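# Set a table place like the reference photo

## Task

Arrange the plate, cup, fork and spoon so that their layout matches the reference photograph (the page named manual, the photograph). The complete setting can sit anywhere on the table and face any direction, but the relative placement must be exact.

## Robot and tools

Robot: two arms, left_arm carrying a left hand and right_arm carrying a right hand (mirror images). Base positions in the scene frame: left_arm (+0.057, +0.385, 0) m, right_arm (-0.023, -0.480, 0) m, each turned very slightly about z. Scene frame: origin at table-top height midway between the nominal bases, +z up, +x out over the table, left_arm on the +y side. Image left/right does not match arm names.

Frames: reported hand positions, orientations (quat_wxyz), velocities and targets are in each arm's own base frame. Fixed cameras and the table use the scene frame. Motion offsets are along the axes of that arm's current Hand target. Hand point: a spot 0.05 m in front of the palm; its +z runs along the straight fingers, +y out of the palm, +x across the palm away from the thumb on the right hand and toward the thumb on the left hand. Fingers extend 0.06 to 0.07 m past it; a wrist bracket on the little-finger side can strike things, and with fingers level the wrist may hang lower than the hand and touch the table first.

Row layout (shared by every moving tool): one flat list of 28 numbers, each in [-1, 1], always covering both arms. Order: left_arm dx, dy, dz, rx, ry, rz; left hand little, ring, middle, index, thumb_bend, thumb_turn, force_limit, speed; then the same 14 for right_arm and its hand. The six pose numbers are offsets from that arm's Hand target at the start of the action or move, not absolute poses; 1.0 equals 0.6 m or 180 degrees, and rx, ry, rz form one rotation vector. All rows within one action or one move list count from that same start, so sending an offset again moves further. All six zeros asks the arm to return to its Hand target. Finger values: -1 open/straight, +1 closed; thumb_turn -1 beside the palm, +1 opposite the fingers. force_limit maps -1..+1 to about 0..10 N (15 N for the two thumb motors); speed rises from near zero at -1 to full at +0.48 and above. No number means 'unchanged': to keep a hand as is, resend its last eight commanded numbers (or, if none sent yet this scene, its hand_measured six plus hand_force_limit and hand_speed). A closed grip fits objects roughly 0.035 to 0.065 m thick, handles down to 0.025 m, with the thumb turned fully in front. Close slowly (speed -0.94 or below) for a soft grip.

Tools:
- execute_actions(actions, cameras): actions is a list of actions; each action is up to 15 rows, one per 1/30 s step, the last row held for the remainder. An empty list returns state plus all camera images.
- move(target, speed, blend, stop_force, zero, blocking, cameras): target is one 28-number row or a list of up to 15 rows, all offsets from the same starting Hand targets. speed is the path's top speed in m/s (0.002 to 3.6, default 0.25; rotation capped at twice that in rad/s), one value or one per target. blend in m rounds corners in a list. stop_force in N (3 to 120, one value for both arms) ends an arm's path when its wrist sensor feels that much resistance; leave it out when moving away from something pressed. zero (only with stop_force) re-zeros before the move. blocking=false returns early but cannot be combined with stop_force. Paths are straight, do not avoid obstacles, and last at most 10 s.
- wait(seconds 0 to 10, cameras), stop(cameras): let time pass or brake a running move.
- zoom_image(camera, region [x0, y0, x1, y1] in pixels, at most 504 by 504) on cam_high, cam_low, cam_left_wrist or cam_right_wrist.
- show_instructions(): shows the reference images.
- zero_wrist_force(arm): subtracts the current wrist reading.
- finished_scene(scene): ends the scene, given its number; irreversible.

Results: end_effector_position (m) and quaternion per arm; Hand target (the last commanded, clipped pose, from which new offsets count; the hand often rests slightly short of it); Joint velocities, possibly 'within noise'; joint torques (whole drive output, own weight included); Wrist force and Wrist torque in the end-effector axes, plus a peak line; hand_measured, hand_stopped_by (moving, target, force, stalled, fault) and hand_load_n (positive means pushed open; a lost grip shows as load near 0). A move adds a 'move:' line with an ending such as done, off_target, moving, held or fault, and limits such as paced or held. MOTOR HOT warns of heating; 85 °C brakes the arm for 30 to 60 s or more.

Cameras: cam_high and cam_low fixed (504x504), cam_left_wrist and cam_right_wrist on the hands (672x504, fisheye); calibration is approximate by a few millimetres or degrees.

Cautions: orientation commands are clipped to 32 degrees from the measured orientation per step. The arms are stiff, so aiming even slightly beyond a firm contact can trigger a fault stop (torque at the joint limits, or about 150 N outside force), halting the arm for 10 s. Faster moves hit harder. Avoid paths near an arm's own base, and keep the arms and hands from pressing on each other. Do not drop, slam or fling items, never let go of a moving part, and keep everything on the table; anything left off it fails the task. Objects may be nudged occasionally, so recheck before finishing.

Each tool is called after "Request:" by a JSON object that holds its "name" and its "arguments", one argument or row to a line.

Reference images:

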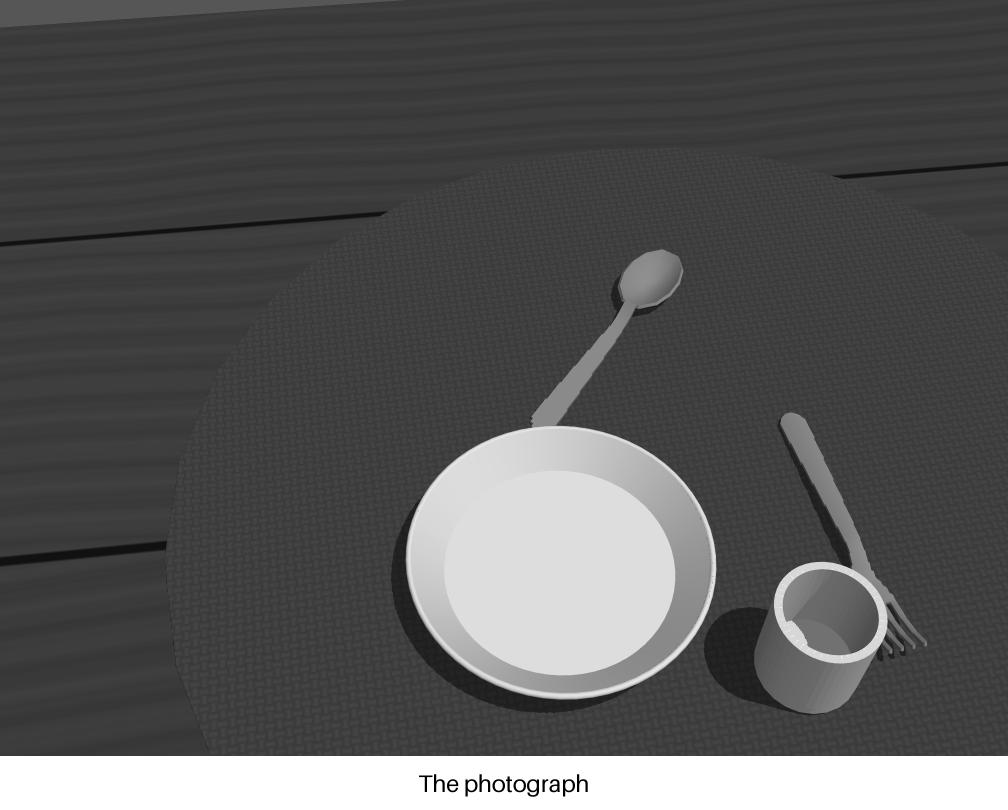

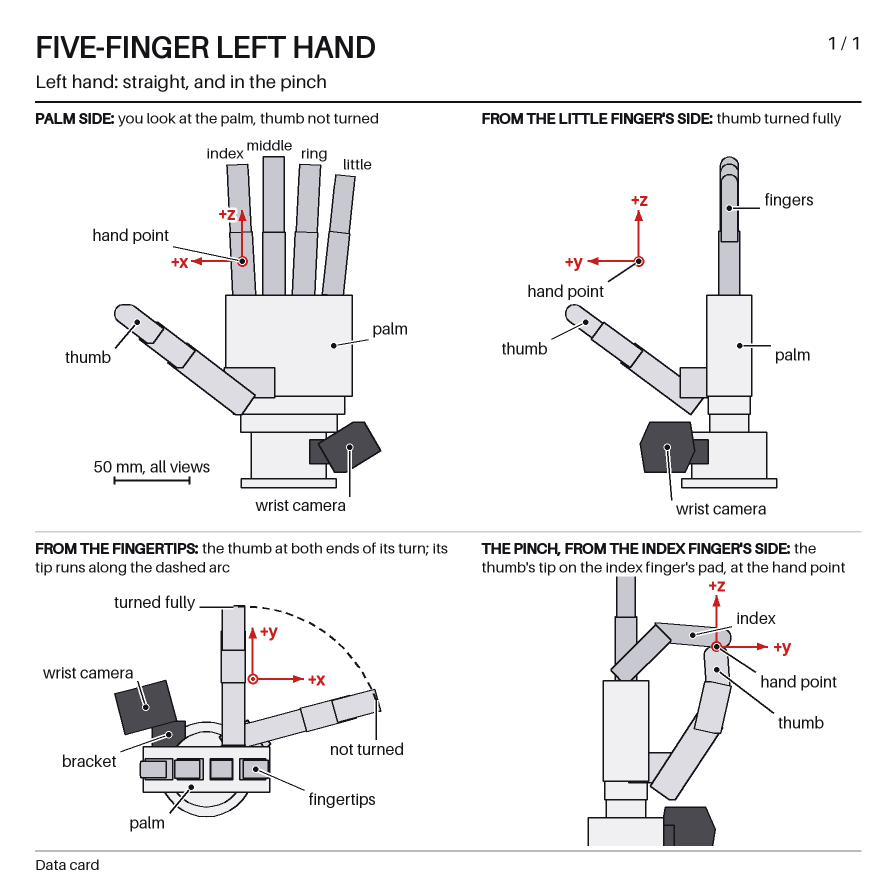

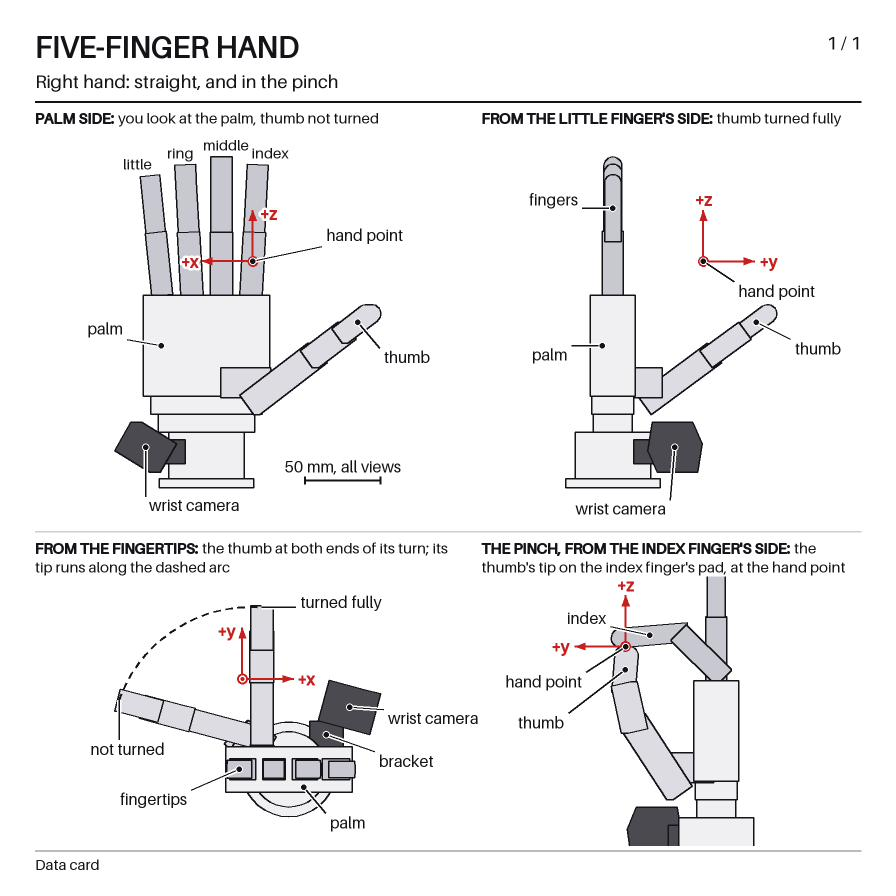

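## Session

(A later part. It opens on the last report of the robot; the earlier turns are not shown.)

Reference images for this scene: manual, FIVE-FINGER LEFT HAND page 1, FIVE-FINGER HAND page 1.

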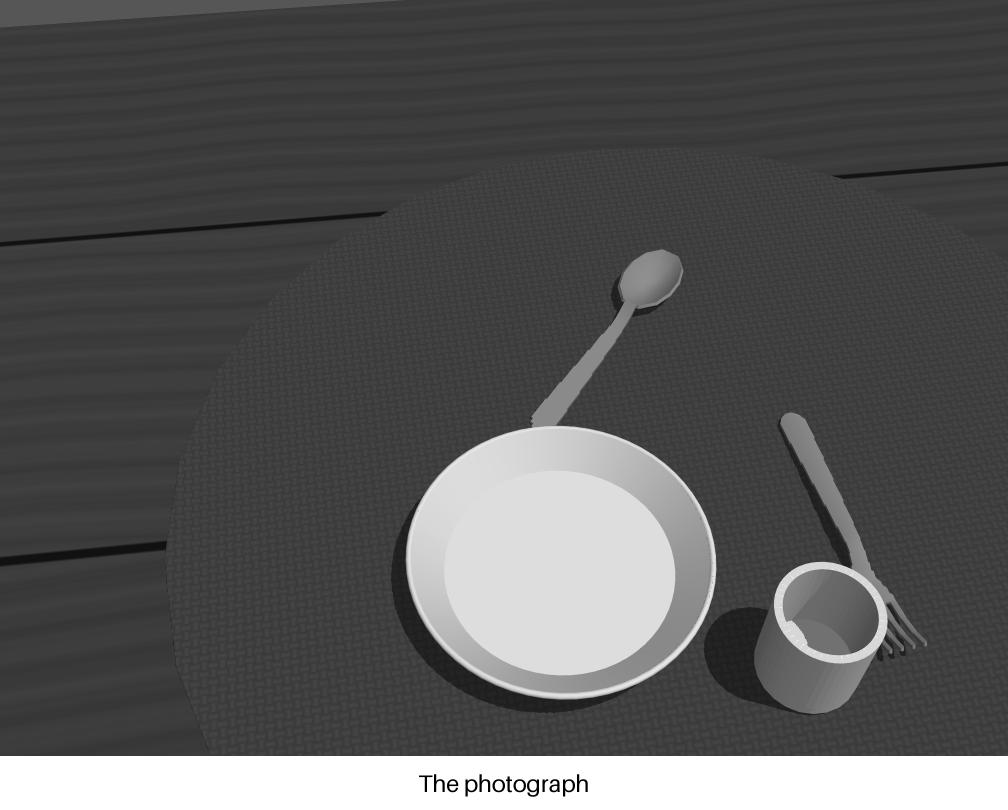

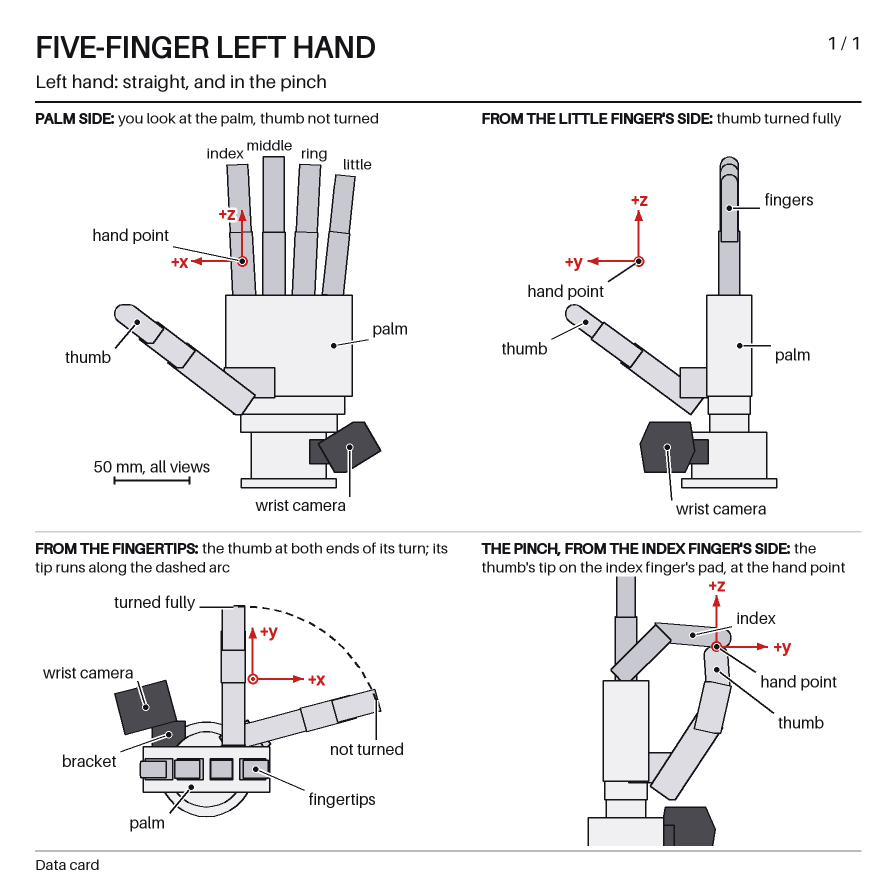

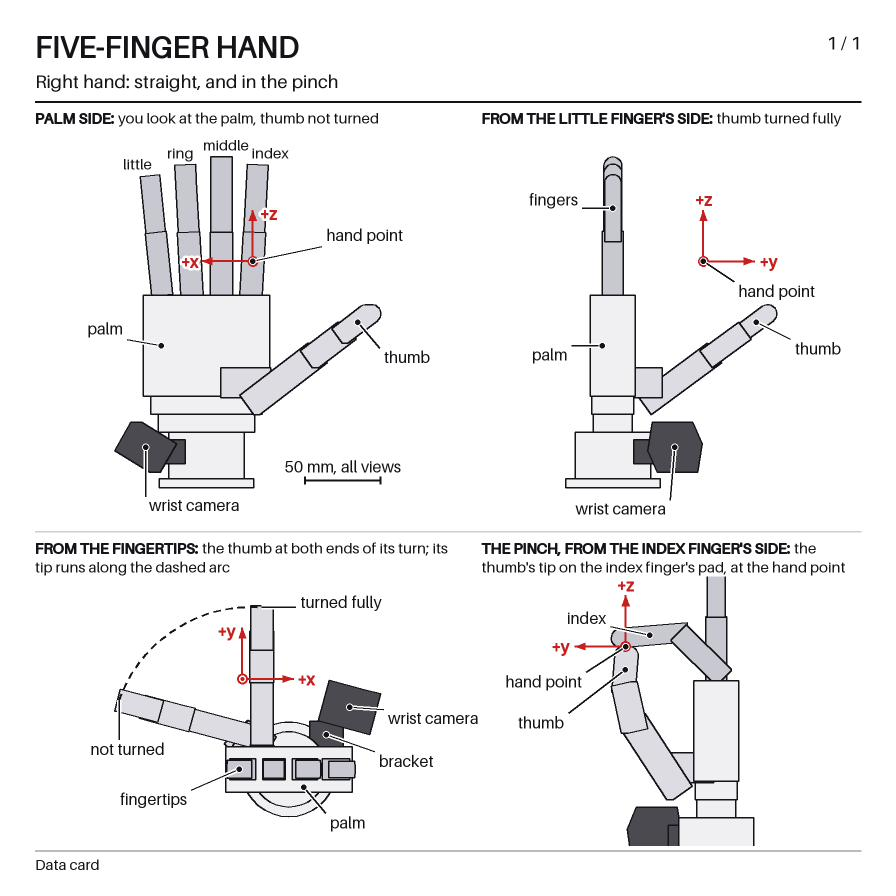

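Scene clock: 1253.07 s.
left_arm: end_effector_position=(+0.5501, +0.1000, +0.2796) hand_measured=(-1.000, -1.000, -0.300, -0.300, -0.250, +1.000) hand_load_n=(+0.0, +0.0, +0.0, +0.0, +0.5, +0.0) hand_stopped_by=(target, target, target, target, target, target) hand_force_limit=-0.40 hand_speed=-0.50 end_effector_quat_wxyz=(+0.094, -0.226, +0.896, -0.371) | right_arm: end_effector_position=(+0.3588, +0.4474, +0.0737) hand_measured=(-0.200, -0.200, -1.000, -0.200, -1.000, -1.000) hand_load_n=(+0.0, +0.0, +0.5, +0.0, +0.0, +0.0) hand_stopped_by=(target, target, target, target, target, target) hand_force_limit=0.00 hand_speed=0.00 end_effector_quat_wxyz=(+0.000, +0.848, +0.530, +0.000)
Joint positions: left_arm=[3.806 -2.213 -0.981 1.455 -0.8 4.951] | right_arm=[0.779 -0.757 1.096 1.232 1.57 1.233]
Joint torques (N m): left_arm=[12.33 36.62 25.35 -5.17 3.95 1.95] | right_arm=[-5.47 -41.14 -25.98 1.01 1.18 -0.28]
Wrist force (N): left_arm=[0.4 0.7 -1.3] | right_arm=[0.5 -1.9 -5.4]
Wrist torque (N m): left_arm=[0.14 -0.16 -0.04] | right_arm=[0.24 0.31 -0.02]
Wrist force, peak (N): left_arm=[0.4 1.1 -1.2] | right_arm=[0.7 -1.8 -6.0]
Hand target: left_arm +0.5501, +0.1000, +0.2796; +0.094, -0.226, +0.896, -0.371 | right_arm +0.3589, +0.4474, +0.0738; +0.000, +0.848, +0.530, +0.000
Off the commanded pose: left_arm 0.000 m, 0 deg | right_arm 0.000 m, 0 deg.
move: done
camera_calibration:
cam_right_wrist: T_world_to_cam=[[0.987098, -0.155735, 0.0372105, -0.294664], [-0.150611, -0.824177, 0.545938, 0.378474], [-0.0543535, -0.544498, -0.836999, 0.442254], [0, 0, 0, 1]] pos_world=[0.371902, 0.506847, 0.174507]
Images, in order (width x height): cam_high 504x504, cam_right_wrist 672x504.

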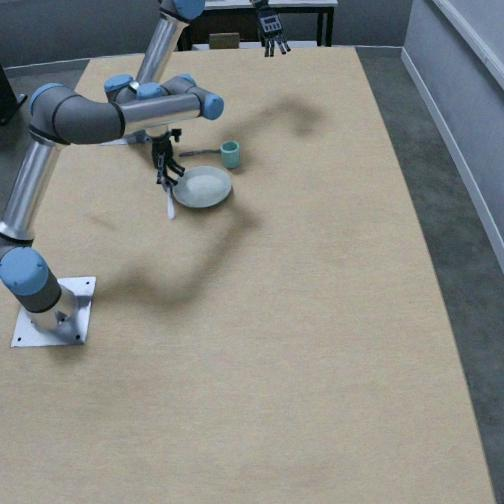

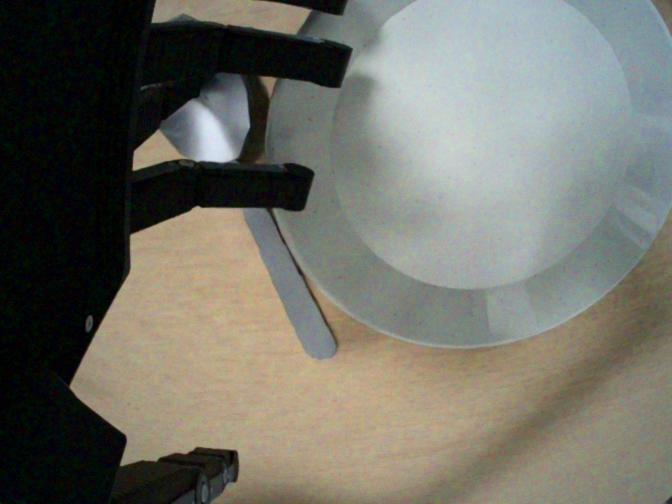

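Request:
{"name": "move", "arguments": {
  "target": [
    [0,0,0,0,0,0,-1,-1,-0.3,-0.3,-0.25,1,-0.4,-0.5,0,0,-0.0025,0,0,0,-0.2,-0.2,-1,-0.2,-1,-1,0,0],
    [0,0,0,0,0,0,-1,-1,-0.3,-0.3,-0.25,1,-0.4,-0.5,0.055,-0.2488,-0.0025,0,0,0,-0.2,-0.2,-1,-0.2,-1,-1,0,0]
  ],
  "speed": 0.07,
  "cameras": ["cam_right_wrist","cam_high"]
}}

Request:
{"name": "zoom_image", "arguments": {
  "camera": "cam_high",
  "region": [130, 120, 250, 240]
}}

Scene clock: 1263.97 s.
left_arm: end_effector_position=(+0.5501, +0.1000, +0.2796) hand_measured=(-1.000, -1.000, -0.300, -0.300, -0.250, +1.000) hand_load_n=(+0.0, +0.0, +0.0, +0.0, +0.0, +0.0) hand_stopped_by=(target, target, target, target, target, target) hand_force_limit=-0.40 hand_speed=-0.50 end_effector_quat_wxyz=(+0.094, -0.226, +0.896, -0.371) | right_arm: end_effector_position=(+0.2392, +0.5426, +0.0753) hand_measured=(-0.200, -0.200, -1.000, -0.200, -1.000, -1.000) hand_load_n=(+0.0, +0.0, +0.0, +0.0, +0.0, +0.0) hand_stopped_by=(target, target, target, target, target, target) hand_force_limit=0.00 hand_speed=0.00 end_effector_quat_wxyz=(+0.000, +0.848, +0.530, -0.001) end_effector_velocity=(+0.001, +0.000, +0.000) end_effector_angular_velocity=(+0.004, -0.002, +0.001)
Joint positions: left_arm=[3.806 -2.213 -0.981 1.455 -0.8 4.951] | right_arm=[1.036 -0.663 0.918 1.317 1.57 1.49]
Joint velocities: left_arm=[within noise] | right_arm=[-0.002 -0.002 0.004 -0.006 0 -0.004]
Joint torques (N m): left_arm=[12.49 35.05 26.07 -5.12 4.03 2] | right_arm=[-6.83 -59.23 -10.07 0.18 -0.07 -0.96]
Wrist force (N): left_arm=[0.4 0.4 -1.1] | right_arm=[0.1 -1.2 -2.7]
Wrist torque (N m): left_arm=[0.08 -0.16 -0.02] | right_arm=[0.05 0.17 -0.01]
Wrist force, peak (N): left_arm=[0.4 1.0 -1.2] | right_arm=[0.6 -1.9 -5.6]
Hand target: left_arm +0.5501, +0.1000, +0.2796; +0.094, -0.226, +0.896, -0.371 | right_arm +0.2392, +0.5426, +0.0753; +0.000, +0.848, +0.530, +0.000
Off the commanded pose: left_arm 0.000 m, 0 deg | right_arm 0.000 m, 0 deg.
move: done
camera_calibration:
cam_right_wrist: T_world_to_cam=[[0.987093, -0.155776, 0.0371621, -0.161719], [-0.150606, -0.824048, 0.546134, 0.437893], [-0.0544512, -0.544682, -0.836873, 0.488898], [0, 0, 0, 1]] pos_world=[0.252202, 0.601947, 0.176008]
Images, in order (width x height): cam_high 504x504, cam_right_wrist 672x504.

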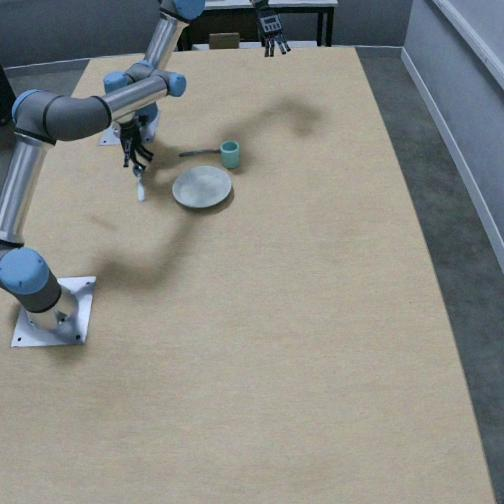

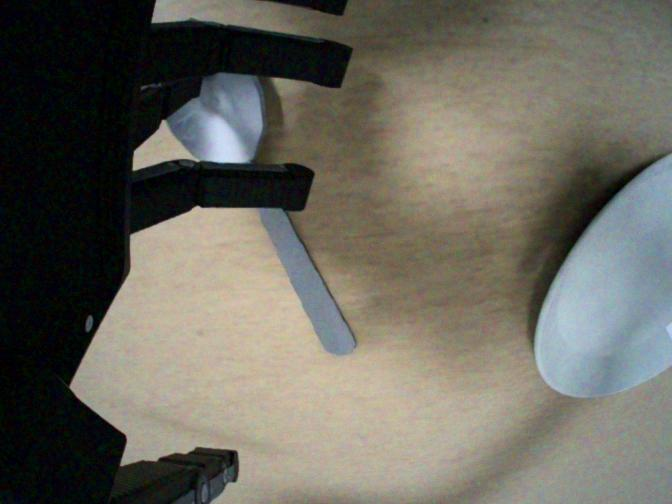

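Scaled by 4.200 from the camera's 504x504 image, which has a finer 720x720 frame.

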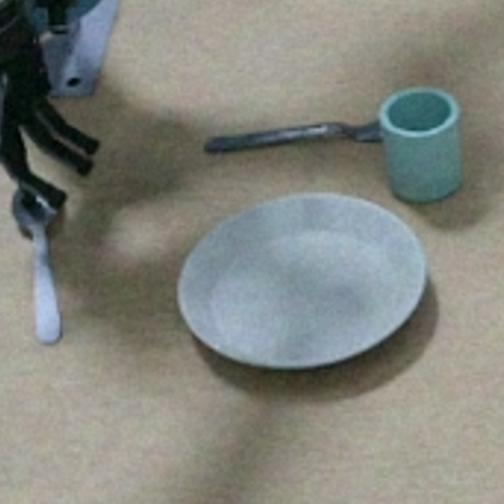

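Request:
{"name": "move", "arguments": {
  "target": [
    [0,0,0,0,0,0,-1,-1,-0.3,-0.3,-0.25,1,-0.4,-0.5,0,0,-0.075,0,0,0,-0.2,-0.2,-1,-0.2,-1,-1,0,0],
    [0,0,0,0,0,0,-1,-1,-0.3,-0.3,-0.25,1,-0.4,-0.5,-0.2356,0.1108,-0.075,0,0,0,-0.2,-0.2,-1,-0.2,-1,-1,0,0],
    [0,0,0,0,0,0,-1,-1,-0.3,-0.3,-0.25,1,-0.4,-0.5,-0.2356,0.1108,-0.0078,0,0,0,-0.2,-0.2,-1,-0.2,-1,-1,0,0]
  ],
  "speed": [0.08,0.15,0.08]
}}

Request:
{"name": "move", "arguments": {
  "target": [0,0,0,0,0,0,-1,-1,-0.3,-0.3,-0.25,1,-0.4,-0.5,0,0,0.022,0,0,0,-0.2,-0.2,-1,-0.2,-1,-1,0,0],
  "speed": 0.012,
  "stop_force": 3,
  "cameras": ["cam_right_wrist","cam_high"]
}}

Request:
{"name": "zoom_image", "arguments": {
  "camera": "cam_high",
  "region": [110, 120, 230, 240]
}}

Scene clock: 1301.10 s.
left_arm: end_effector_position=(+0.5501, +0.1000, +0.2796) hand_measured=(-1.000, -1.000, -0.300, -0.300, -0.250, +1.000) hand_load_n=(+0.0, +0.0, +0.0, +0.0, +0.0, +0.0) hand_stopped_by=(target, target, target, target, target, target) hand_force_limit=-0.40 hand_speed=-0.50 end_effector_quat_wxyz=(+0.094, -0.226, +0.896, -0.371) | right_arm: end_effector_position=(+0.2369, +0.3864, +0.0800) hand_measured=(-0.200, -0.200, -1.000, -0.200, -1.000, -1.000) hand_load_n=(+0.0, +0.0, +0.0, +0.0, +0.0, +0.0) hand_stopped_by=(target, target, target, target, target, target) hand_force_limit=0.00 hand_speed=0.00 end_effector_quat_wxyz=(+0.000, +0.848, +0.530, -0.001)
Joint positions: left_arm=[3.806 -2.213 -0.981 1.455 -0.8 4.951] | right_arm=[0.871 -1.019 1.538 1.053 1.57 1.325]
Joint torques (N m): left_arm=[12.44 35.76 25.66 -5.09 4.12 1.95] | right_arm=[-7.1 -44.84 -25.39 3.19 0.49 -0.87]
Wrist force (N): left_arm=[0.1 0.5 -1.0] | right_arm=[-0.3 -0.6 -0.3]
Wrist torque (N m): left_arm=[0.10 -0.10 -0.05] | right_arm=[-0.14 0.08 -0.15]
Wrist force, peak (N): left_arm=[0.4 0.9 -1.3] | right_arm=[0.1 -1.2 -3.5]
Hand target: left_arm +0.5501, +0.1000, +0.2796; +0.094, -0.226, +0.896, -0.371 | right_arm +0.2370, +0.3864, +0.0801; +0.000, +0.848, +0.530, +0.000
Off the commanded pose: left_arm 0.000 m, 0 deg | right_arm 0.000 m, 0 deg.
move: done

Scene clock: 1302.93 s.
left_arm: end_effector_position=(+0.5501, +0.1000, +0.2796) hand_measured=(-1.000, -1.000, -0.300, -0.300, -0.250, +1.000) hand_load_n=(+0.0, +0.0, +0.0, +0.0, +0.0, +0.0) hand_stopped_by=(target, target, target, target, target, target) hand_force_limit=-0.40 hand_speed=-0.50 end_effector_quat_wxyz=(+0.094, -0.226, +0.896, -0.371) | right_arm: end_effector_position=(+0.2369, +0.3864, +0.0704) hand_measured=(-0.200, -0.200, -1.000, -0.200, -1.000, -1.000) hand_load_n=(+0.0, +0.0, +0.0, +0.0, +0.0, +0.0) hand_stopped_by=(target, target, target, target, target, target) hand_force_limit=0.00 hand_speed=0.00 end_effector_quat_wxyz=(+0.000, +0.848, +0.530, +0.000)
Joint positions: left_arm=[3.806 -2.213 -0.981 1.455 -0.8 4.951] | right_arm=[0.871 -1.008 1.547 1.032 1.57 1.325]
Joint torques (N m): left_arm=[11.71 36.08 24.79 -5.23 4.04 2.14] | right_arm=[-5.12 -46.67 -23.83 4 0.68 -0.65]
Wrist force (N): left_arm=[0.3 0.5 -1.2] | right_arm=[-0.2 -0.5 -3.6]
Wrist torque (N m): left_arm=[0.11 -0.15 -0.03] | right_arm=[0.10 0.19 -0.13]
Wrist force, peak (N): left_arm=[0.4 0.8 -1.4] | right_arm=[0.3 -0.3 -15.3]
Hand target: left_arm +0.5501, +0.1000, +0.2796; +0.094, -0.226, +0.896, -0.371 | right_arm +0.2369, +0.3864, +0.0704; +0.000, +0.848, +0.530, +0.000 (not the last commanded pose)
Off the commanded pose: left_arm 0.000 m, 0 deg | right_arm 0.004 m, 0 deg.
move: contact (right_arm)
camera_calibration:
cam_right_wrist: T_world_to_cam=[[0.987083, -0.155816, 0.0372647, -0.183695], [-0.150708, -0.824161, 0.545935, 0.311631], [-0.0543532, -0.5445, -0.836998, 0.399514], [0, 0, 0, 1]] pos_world=[0.250002, 0.445747, 0.171107]
Images, in order (width x height): cam_high 504x504, cam_right_wrist 672x504.

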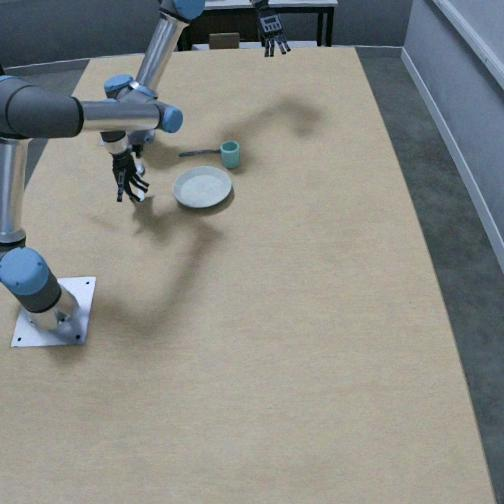

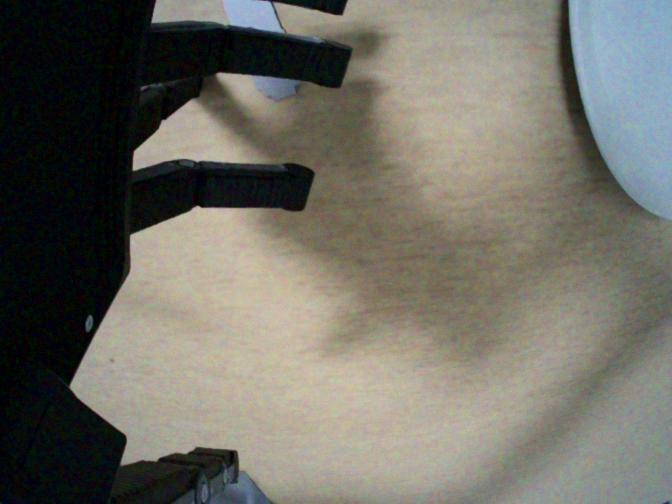

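Scaled by 4.200 from the camera's 504x504 image, which has a finer 720x720 frame.

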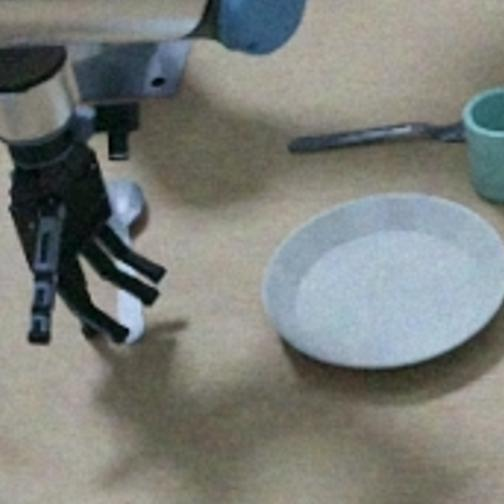

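Request:
{"name": "move", "arguments": {
  "target": [
    [0,0,0,0,0,0,-1,-1,-0.3,-0.3,-0.25,1,-0.4,-0.5,0,0,-0.0017,0,0,0,-0.2,-0.2,-1,-0.2,-1,-1,0,0],
    [0,0,0,0,0,0,-1,-1,-0.3,-0.3,-0.25,1,-0.4,-0.5,0.0554,0.0848,-0.0017,0,0,0,-0.2,-0.2,-1,-0.2,-1,-1,0,0],
    [0,0,0,0,0,0,-1,-1,-0.3,-0.3,-0.25,1,-0.4,-0.5,0.1122,0.1255,-0.0017,0,0,0,-0.2,-0.2,-1,-0.2,-1,-1,0,0]
  ],
  "speed": [0.02,0.04,0.04],
  "cameras": ["cam_right_wrist","cam_high"]
}}

Request:
{"name": "zoom_image", "arguments": {
  "camera": "cam_high",
  "region": [110, 120, 230, 240]
}}

Scene clock: 1311.10 s.
left_arm: end_effector_position=(+0.5501, +0.1000, +0.2796) hand_measured=(-1.000, -1.000, -0.300, -0.300, -0.250, +1.000) hand_load_n=(+0.0, +0.0, +0.0, +0.0, +0.0, +0.0) hand_stopped_by=(target, target, target, target, target, target) hand_force_limit=-0.40 hand_speed=-0.50 end_effector_quat_wxyz=(+0.094, -0.226, +0.896, -0.371) | right_arm: end_effector_position=(+0.3342, +0.4138, +0.0712) hand_measured=(-0.200, -0.200, -1.000, -0.200, -1.000, -1.000) hand_load_n=(+0.0, +0.0, +0.0, +0.0, +0.0, +0.0) hand_stopped_by=(target, target, target, target, target, target) hand_force_limit=0.00 hand_speed=0.00 end_effector_quat_wxyz=(+0.000, +0.848, +0.530, -0.001)
Joint positions: left_arm=[3.806 -2.213 -0.981 1.455 -0.8 4.951] | right_arm=[0.766 -0.855 1.281 1.146 1.57 1.221]
Joint torques (N m): left_arm=[10.49 35.69 23.59 -5.05 3.93 1.97] | right_arm=[6.11 -54.25 -10.48 0.07 0.55 1.46]
Wrist force (N): left_arm=[0.2 0.6 -1.0] | right_arm=[-0.4 -0.5 -0.4]
Wrist torque (N m): left_arm=[0.11 -0.13 -0.04] | right_arm=[-0.12 0.10 -0.03]
Wrist force, peak (N): left_arm=[0.1 0.8 -1.5] | right_arm=[0.2 -0.5 -4.2]
Hand target: left_arm +0.5501, +0.1000, +0.2796; +0.094, -0.226, +0.896, -0.371 | right_arm +0.3341, +0.4139, +0.0713; +0.000, +0.848, +0.530, +0.000
Off the commanded pose: left_arm 0.000 m, 0 deg | right_arm 0.000 m, 0 deg.
move: done
camera_calibration:
cam_right_wrist: T_world_to_cam=[[0.987077, -0.155867, 0.0372033, -0.275465], [-0.150709, -0.824077, 0.546063, 0.348324], [-0.0544549, -0.544613, -0.836918, 0.42055], [0, 0, 0, 1]] pos_world=[0.347302, 0.473147, 0.172007]
Images, in order (width x height): cam_high 504x504, cam_right_wrist 672x504.

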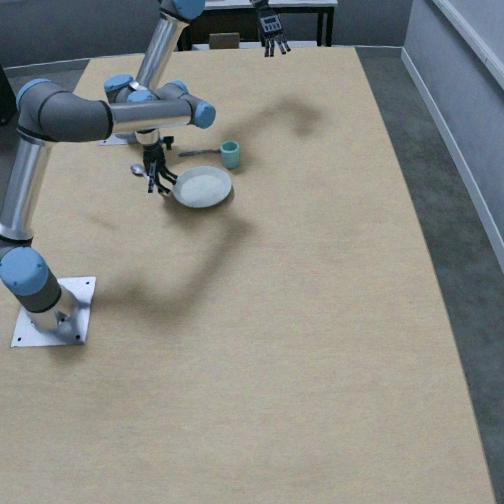

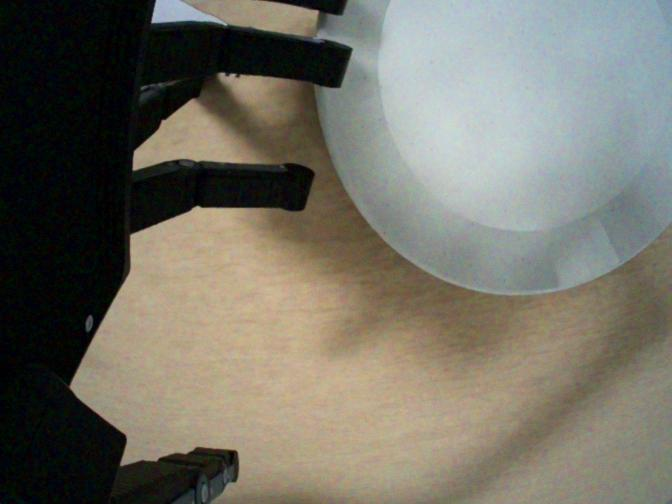

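Scaled by 4.200 from the camera's 504x504 image, which has a finer 720x720 frame.

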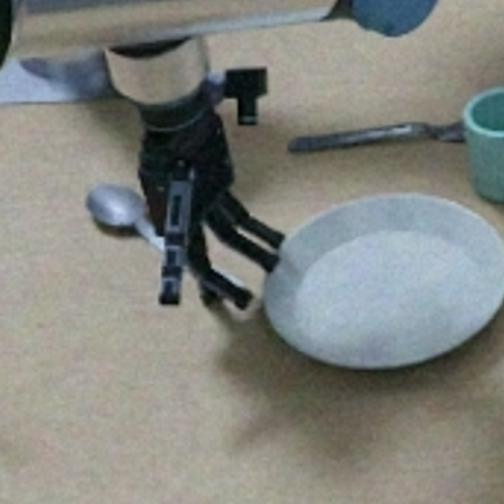

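Request:
{"name": "move", "arguments": {
  "target": [
    [0,0,0,0,0,0,-1,-1,-0.3,-0.3,-0.25,1,-0.4,-0.5,-0.005,-0.015,0,0,0,0,-0.2,-0.2,-1,-0.2,-1,-1,0,0],
    [0,0,0,0,0,0,-1,-1,-0.3,-0.3,-0.25,1,-0.4,-0.5,-0.005,-0.015,-0.1,0,0,0,-0.2,-0.2,-1,-0.2,-1,-1,0,0],
    [0,0,0,0,0,0,-1,-1,-0.3,-0.3,-0.25,1,-0.4,-0.5,-0.25,0.05,-0.25,0,0,0,-0.2,-0.2,-1,-0.2,-1,-1,0,0]
  ],
  "speed": [0.05,0.12,0.2],
  "cameras": ["cam_right_wrist","cam_high"]
}}

Request:
{"name": "zoom_image", "arguments": {
  "camera": "cam_high",
  "region": [110, 120, 230, 240]
}}

Scene clock: 1319.33 s.
left_arm: end_effector_position=(+0.5501, +0.1000, +0.2796) hand_measured=(-1.000, -1.000, -0.300, -0.300, -0.250, +1.000) hand_load_n=(+0.0, +0.0, +0.0, +0.0, +0.0, +0.0) hand_stopped_by=(target, target, target, target, target, target) hand_force_limit=-0.40 hand_speed=-0.50 end_effector_quat_wxyz=(+0.094, -0.226, +0.896, -0.371) | right_arm: end_effector_position=(+0.2955, +0.2660, +0.2213) hand_measured=(-0.200, -0.200, -1.000, -0.200, -1.000, -1.000) hand_load_n=(+0.0, +0.0, +0.0, +0.0, +0.0, +0.0) hand_stopped_by=(target, target, target, target, target, target) hand_force_limit=0.00 hand_speed=0.00 end_effector_quat_wxyz=(+0.000, +0.848, +0.530, +0.000)
Joint positions: left_arm=[3.806 -2.213 -0.981 1.455 -0.8 4.951] | right_arm=[0.566 -1.314 1.577 1.309 1.571 1.021]
Joint torques (N m): left_arm=[10.05 35.68 23.95 -5.01 3.92 2.09] | right_arm=[-7.01 -39.48 -13.61 0.97 -1.25 -0.73]
Wrist force (N): left_arm=[0.3 0.6 -1.2] | right_arm=[-0.3 -0.3 -0.4]
Wrist torque (N m): left_arm=[0.13 -0.15 -0.04] | right_arm=[-0.09 0.07 -0.14]
Wrist force, peak (N): left_arm=[0.4 0.9 -1.4] | right_arm=[-1.8 0.0 -1.3]
Hand target: left_arm +0.5501, +0.1000, +0.2796; +0.094, -0.226, +0.896, -0.371 | right_arm +0.2954, +0.2659, +0.2214; +0.000, +0.848, +0.530, +0.000
Off the commanded pose: left_arm 0.000 m, 0 deg | right_arm 0.000 m, 0 deg.
move: done
camera_calibration:
cam_right_wrist: T_world_to_cam=[[0.987068, -0.155897, 0.037319, -0.265797], [-0.150805, -0.824145, 0.545933, 0.13889], [-0.054353, -0.544501, -0.836997, 0.463577], [0, 0, 0, 1]] pos_world=[0.308502, 0.325447, 0.322107]
Images, in order (width x height): cam_high 504x504, cam_right_wrist 672x504.

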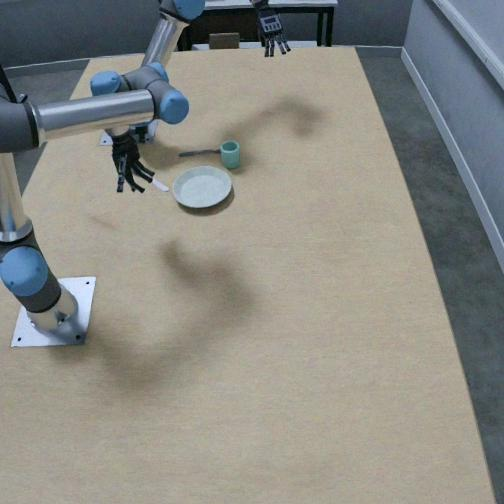

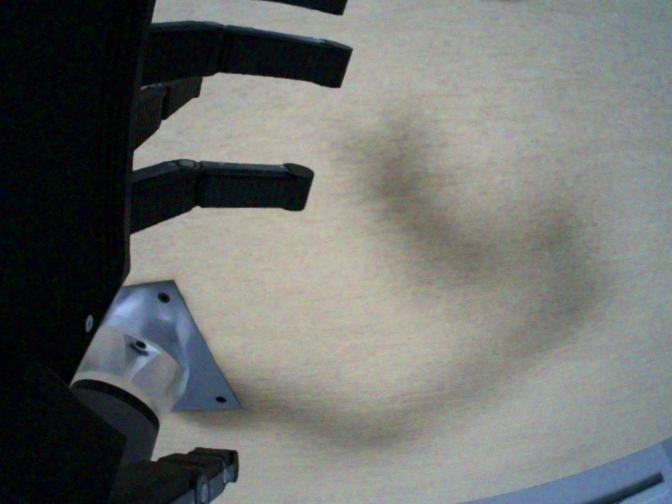

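Scaled by 4.200 from the camera's 504x504 image, which has a finer 720x720 frame.

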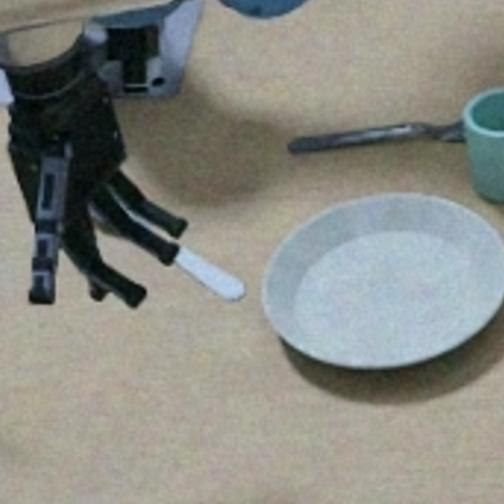

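Request:
{"name": "move", "arguments": {
  "target": [0,0,0,0,0,0,-1,-1,-0.3,-0.3,-0.25,1,-0.4,-0.5,-0.4512,0.4055,-0.0833,0,0,0,-0.2,-0.2,-1,-0.2,-1,-1,0,0],
  "speed": 0.3,
  "cameras": ["cam_high"]
}}

Request:
{"name": "zoom_image", "arguments": {
  "camera": "cam_high",
  "region": [110, 120, 230, 240]
}}

Scene clock: 1324.10 s.
left_arm: end_effector_position=(+0.5501, +0.1000, +0.2796) hand_measured=(-1.000, -1.000, -0.300, -0.300, -0.250, +1.000) hand_load_n=(+0.0, +0.0, +0.0, +0.0, +0.0, +0.0) hand_stopped_by=(target, target, target, target, target, target) hand_force_limit=-0.40 hand_speed=-0.50 end_effector_quat_wxyz=(+0.094, -0.226, +0.896, -0.371) | right_arm: end_effector_position=(+0.3953, -0.0839, +0.2713) hand_measured=(-0.200, -0.200, -1.000, -0.200, -1.000, -1.000) hand_load_n=(+0.0, +0.0, +0.0, +0.0, +0.0, +0.0) hand_stopped_by=(target, target, target, target, target, target) hand_force_limit=0.00 hand_speed=0.00 end_effector_quat_wxyz=(+0.000, +0.848, +0.530, +0.000) end_effector_velocity=(+0.000, -0.002, +0.000) end_effector_angular_velocity=(-0.001, +0.000, +0.000)
Joint positions: left_arm=[3.806 -2.213 -0.981 1.455 -0.8 4.951] | right_arm=[-0.467 -1.469 1.633 1.408 1.571 -0.013]
Joint velocities: left_arm=[within noise] | right_arm=[-0.005 0 0 0 0.001 -0.005]
Joint torques (N m): left_arm=[10.66 35.24 21.66 -5.01 3.99 2] | right_arm=[-7.29 -22.84 -26.22 0.33 1.05 -1.2]
Wrist force (N): left_arm=[0.5 0.9 -1.2] | right_arm=[-0.2 -0.4 -0.2]
Wrist torque (N m): left_arm=[0.18 -0.17 -0.04] | right_arm=[-0.13 0.05 -0.12]
Wrist force, peak (N): left_arm=[0.3 1.0 -1.5] | right_arm=[1.4 -2.2 -0.1]
Hand target: left_arm +0.5501, +0.1000, +0.2796; +0.094, -0.226, +0.896, -0.371 | right_arm +0.3954, -0.0840, +0.2714; +0.000, +0.848, +0.530, +0.000
Off the commanded pose: left_arm 0.000 m, 0 deg | right_arm 0.000 m, 0 deg.
move: done
Images, in order (width x height): cam_high 504x504.

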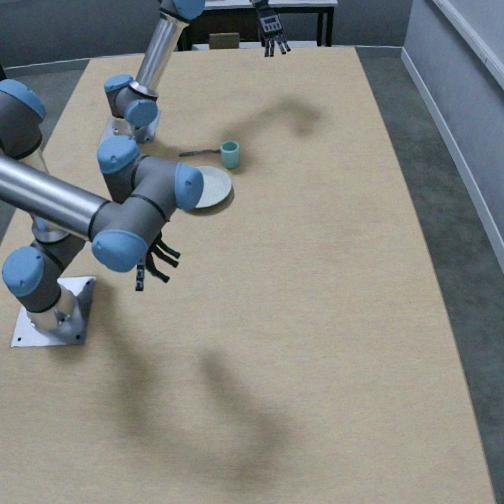

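Scaled by 4.200 from the camera's 504x504 image, which has a finer 720x720 frame.

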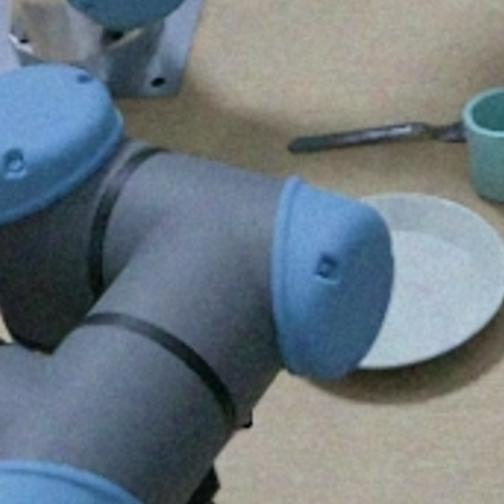

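Request:
{"name": "move", "arguments": {
  "target": [0,0,0,0,0,0,-1,-1,-0.3,-0.3,-0.25,1,-0.4,-0.5,-0.1293,0.4802,0.0333,0,0,0,-0.2,-0.2,-1,-0.2,-1,-1,0,0],
  "speed": 0.3,
  "cameras": ["cam_high"]
}}

Request:
{"name": "zoom_image", "arguments": {
  "camera": "cam_high",
  "region": [110, 120, 230, 240]
}}

Scene clock: 1330.63 s.
left_arm: end_effector_position=(+0.5501, +0.1000, +0.2796) hand_measured=(-1.000, -1.000, -0.300, -0.300, -0.250, +1.000) hand_load_n=(+0.0, +0.0, -0.5, +0.0, +0.0, +0.0) hand_stopped_by=(target, target, target, target, target, target) hand_force_limit=-0.40 hand_speed=-0.50 end_effector_quat_wxyz=(+0.094, -0.226, +0.896, -0.371) | right_arm: end_effector_position=(+0.6203, -0.2802, +0.2514) hand_measured=(-0.200, -0.200, -1.000, -0.200, -1.000, -1.000) hand_load_n=(+0.0, +0.0, +0.0, +0.0, +0.0, +0.0) hand_stopped_by=(target, target, target, target, target, target) hand_force_limit=0.00 hand_speed=0.00 end_effector_quat_wxyz=(+0.000, +0.848, +0.530, +0.000)
Joint positions: left_arm=[3.806 -2.213 -0.981 1.455 -0.8 4.951] | right_arm=[-0.587 -0.719 0.567 1.723 1.572 -0.133]
Joint torques (N m): left_arm=[10.1 35.64 21.89 -4.92 4.07 1.95] | right_arm=[1.08 -40.68 -28.29 4.16 -0.75 -0.97]
Wrist force (N): left_arm=[0.2 0.4 -1.1] | right_arm=[-0.4 -0.6 -0.2]
Wrist torque (N m): left_arm=[0.09 -0.13 -0.04] | right_arm=[-0.16 0.06 -0.13]
Wrist force, peak (N): left_arm=[0.3 0.9 -1.3] | right_arm=[0.3 -3.2 -0.8]
Hand target: left_arm +0.5501, +0.1000, +0.2796; +0.094, -0.226, +0.896, -0.371 | right_arm +0.6203, -0.2801, +0.2513; +0.000, +0.848, +0.530, +0.000
Off the commanded pose: left_arm 0.000 m, 0 deg | right_arm 0.000 m, 0 deg.
move: done
Images, in order (width x height): cam_high 504x504.

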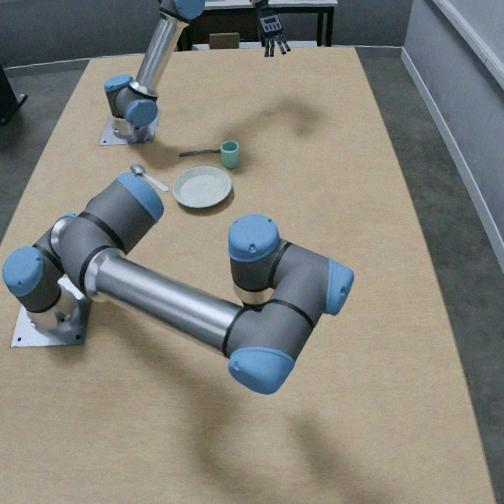

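Scaled by 4.200 from the camera's 504x504 image, which has a finer 720x720 frame.

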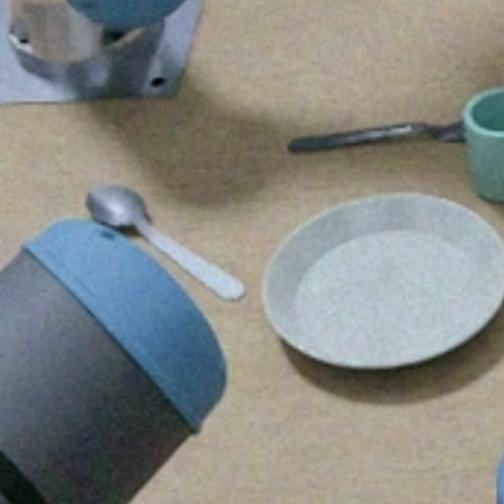

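Request:
{"name": "finished_scene", "arguments": {
  "scene": 1
}}

The scene is finished: the task was done.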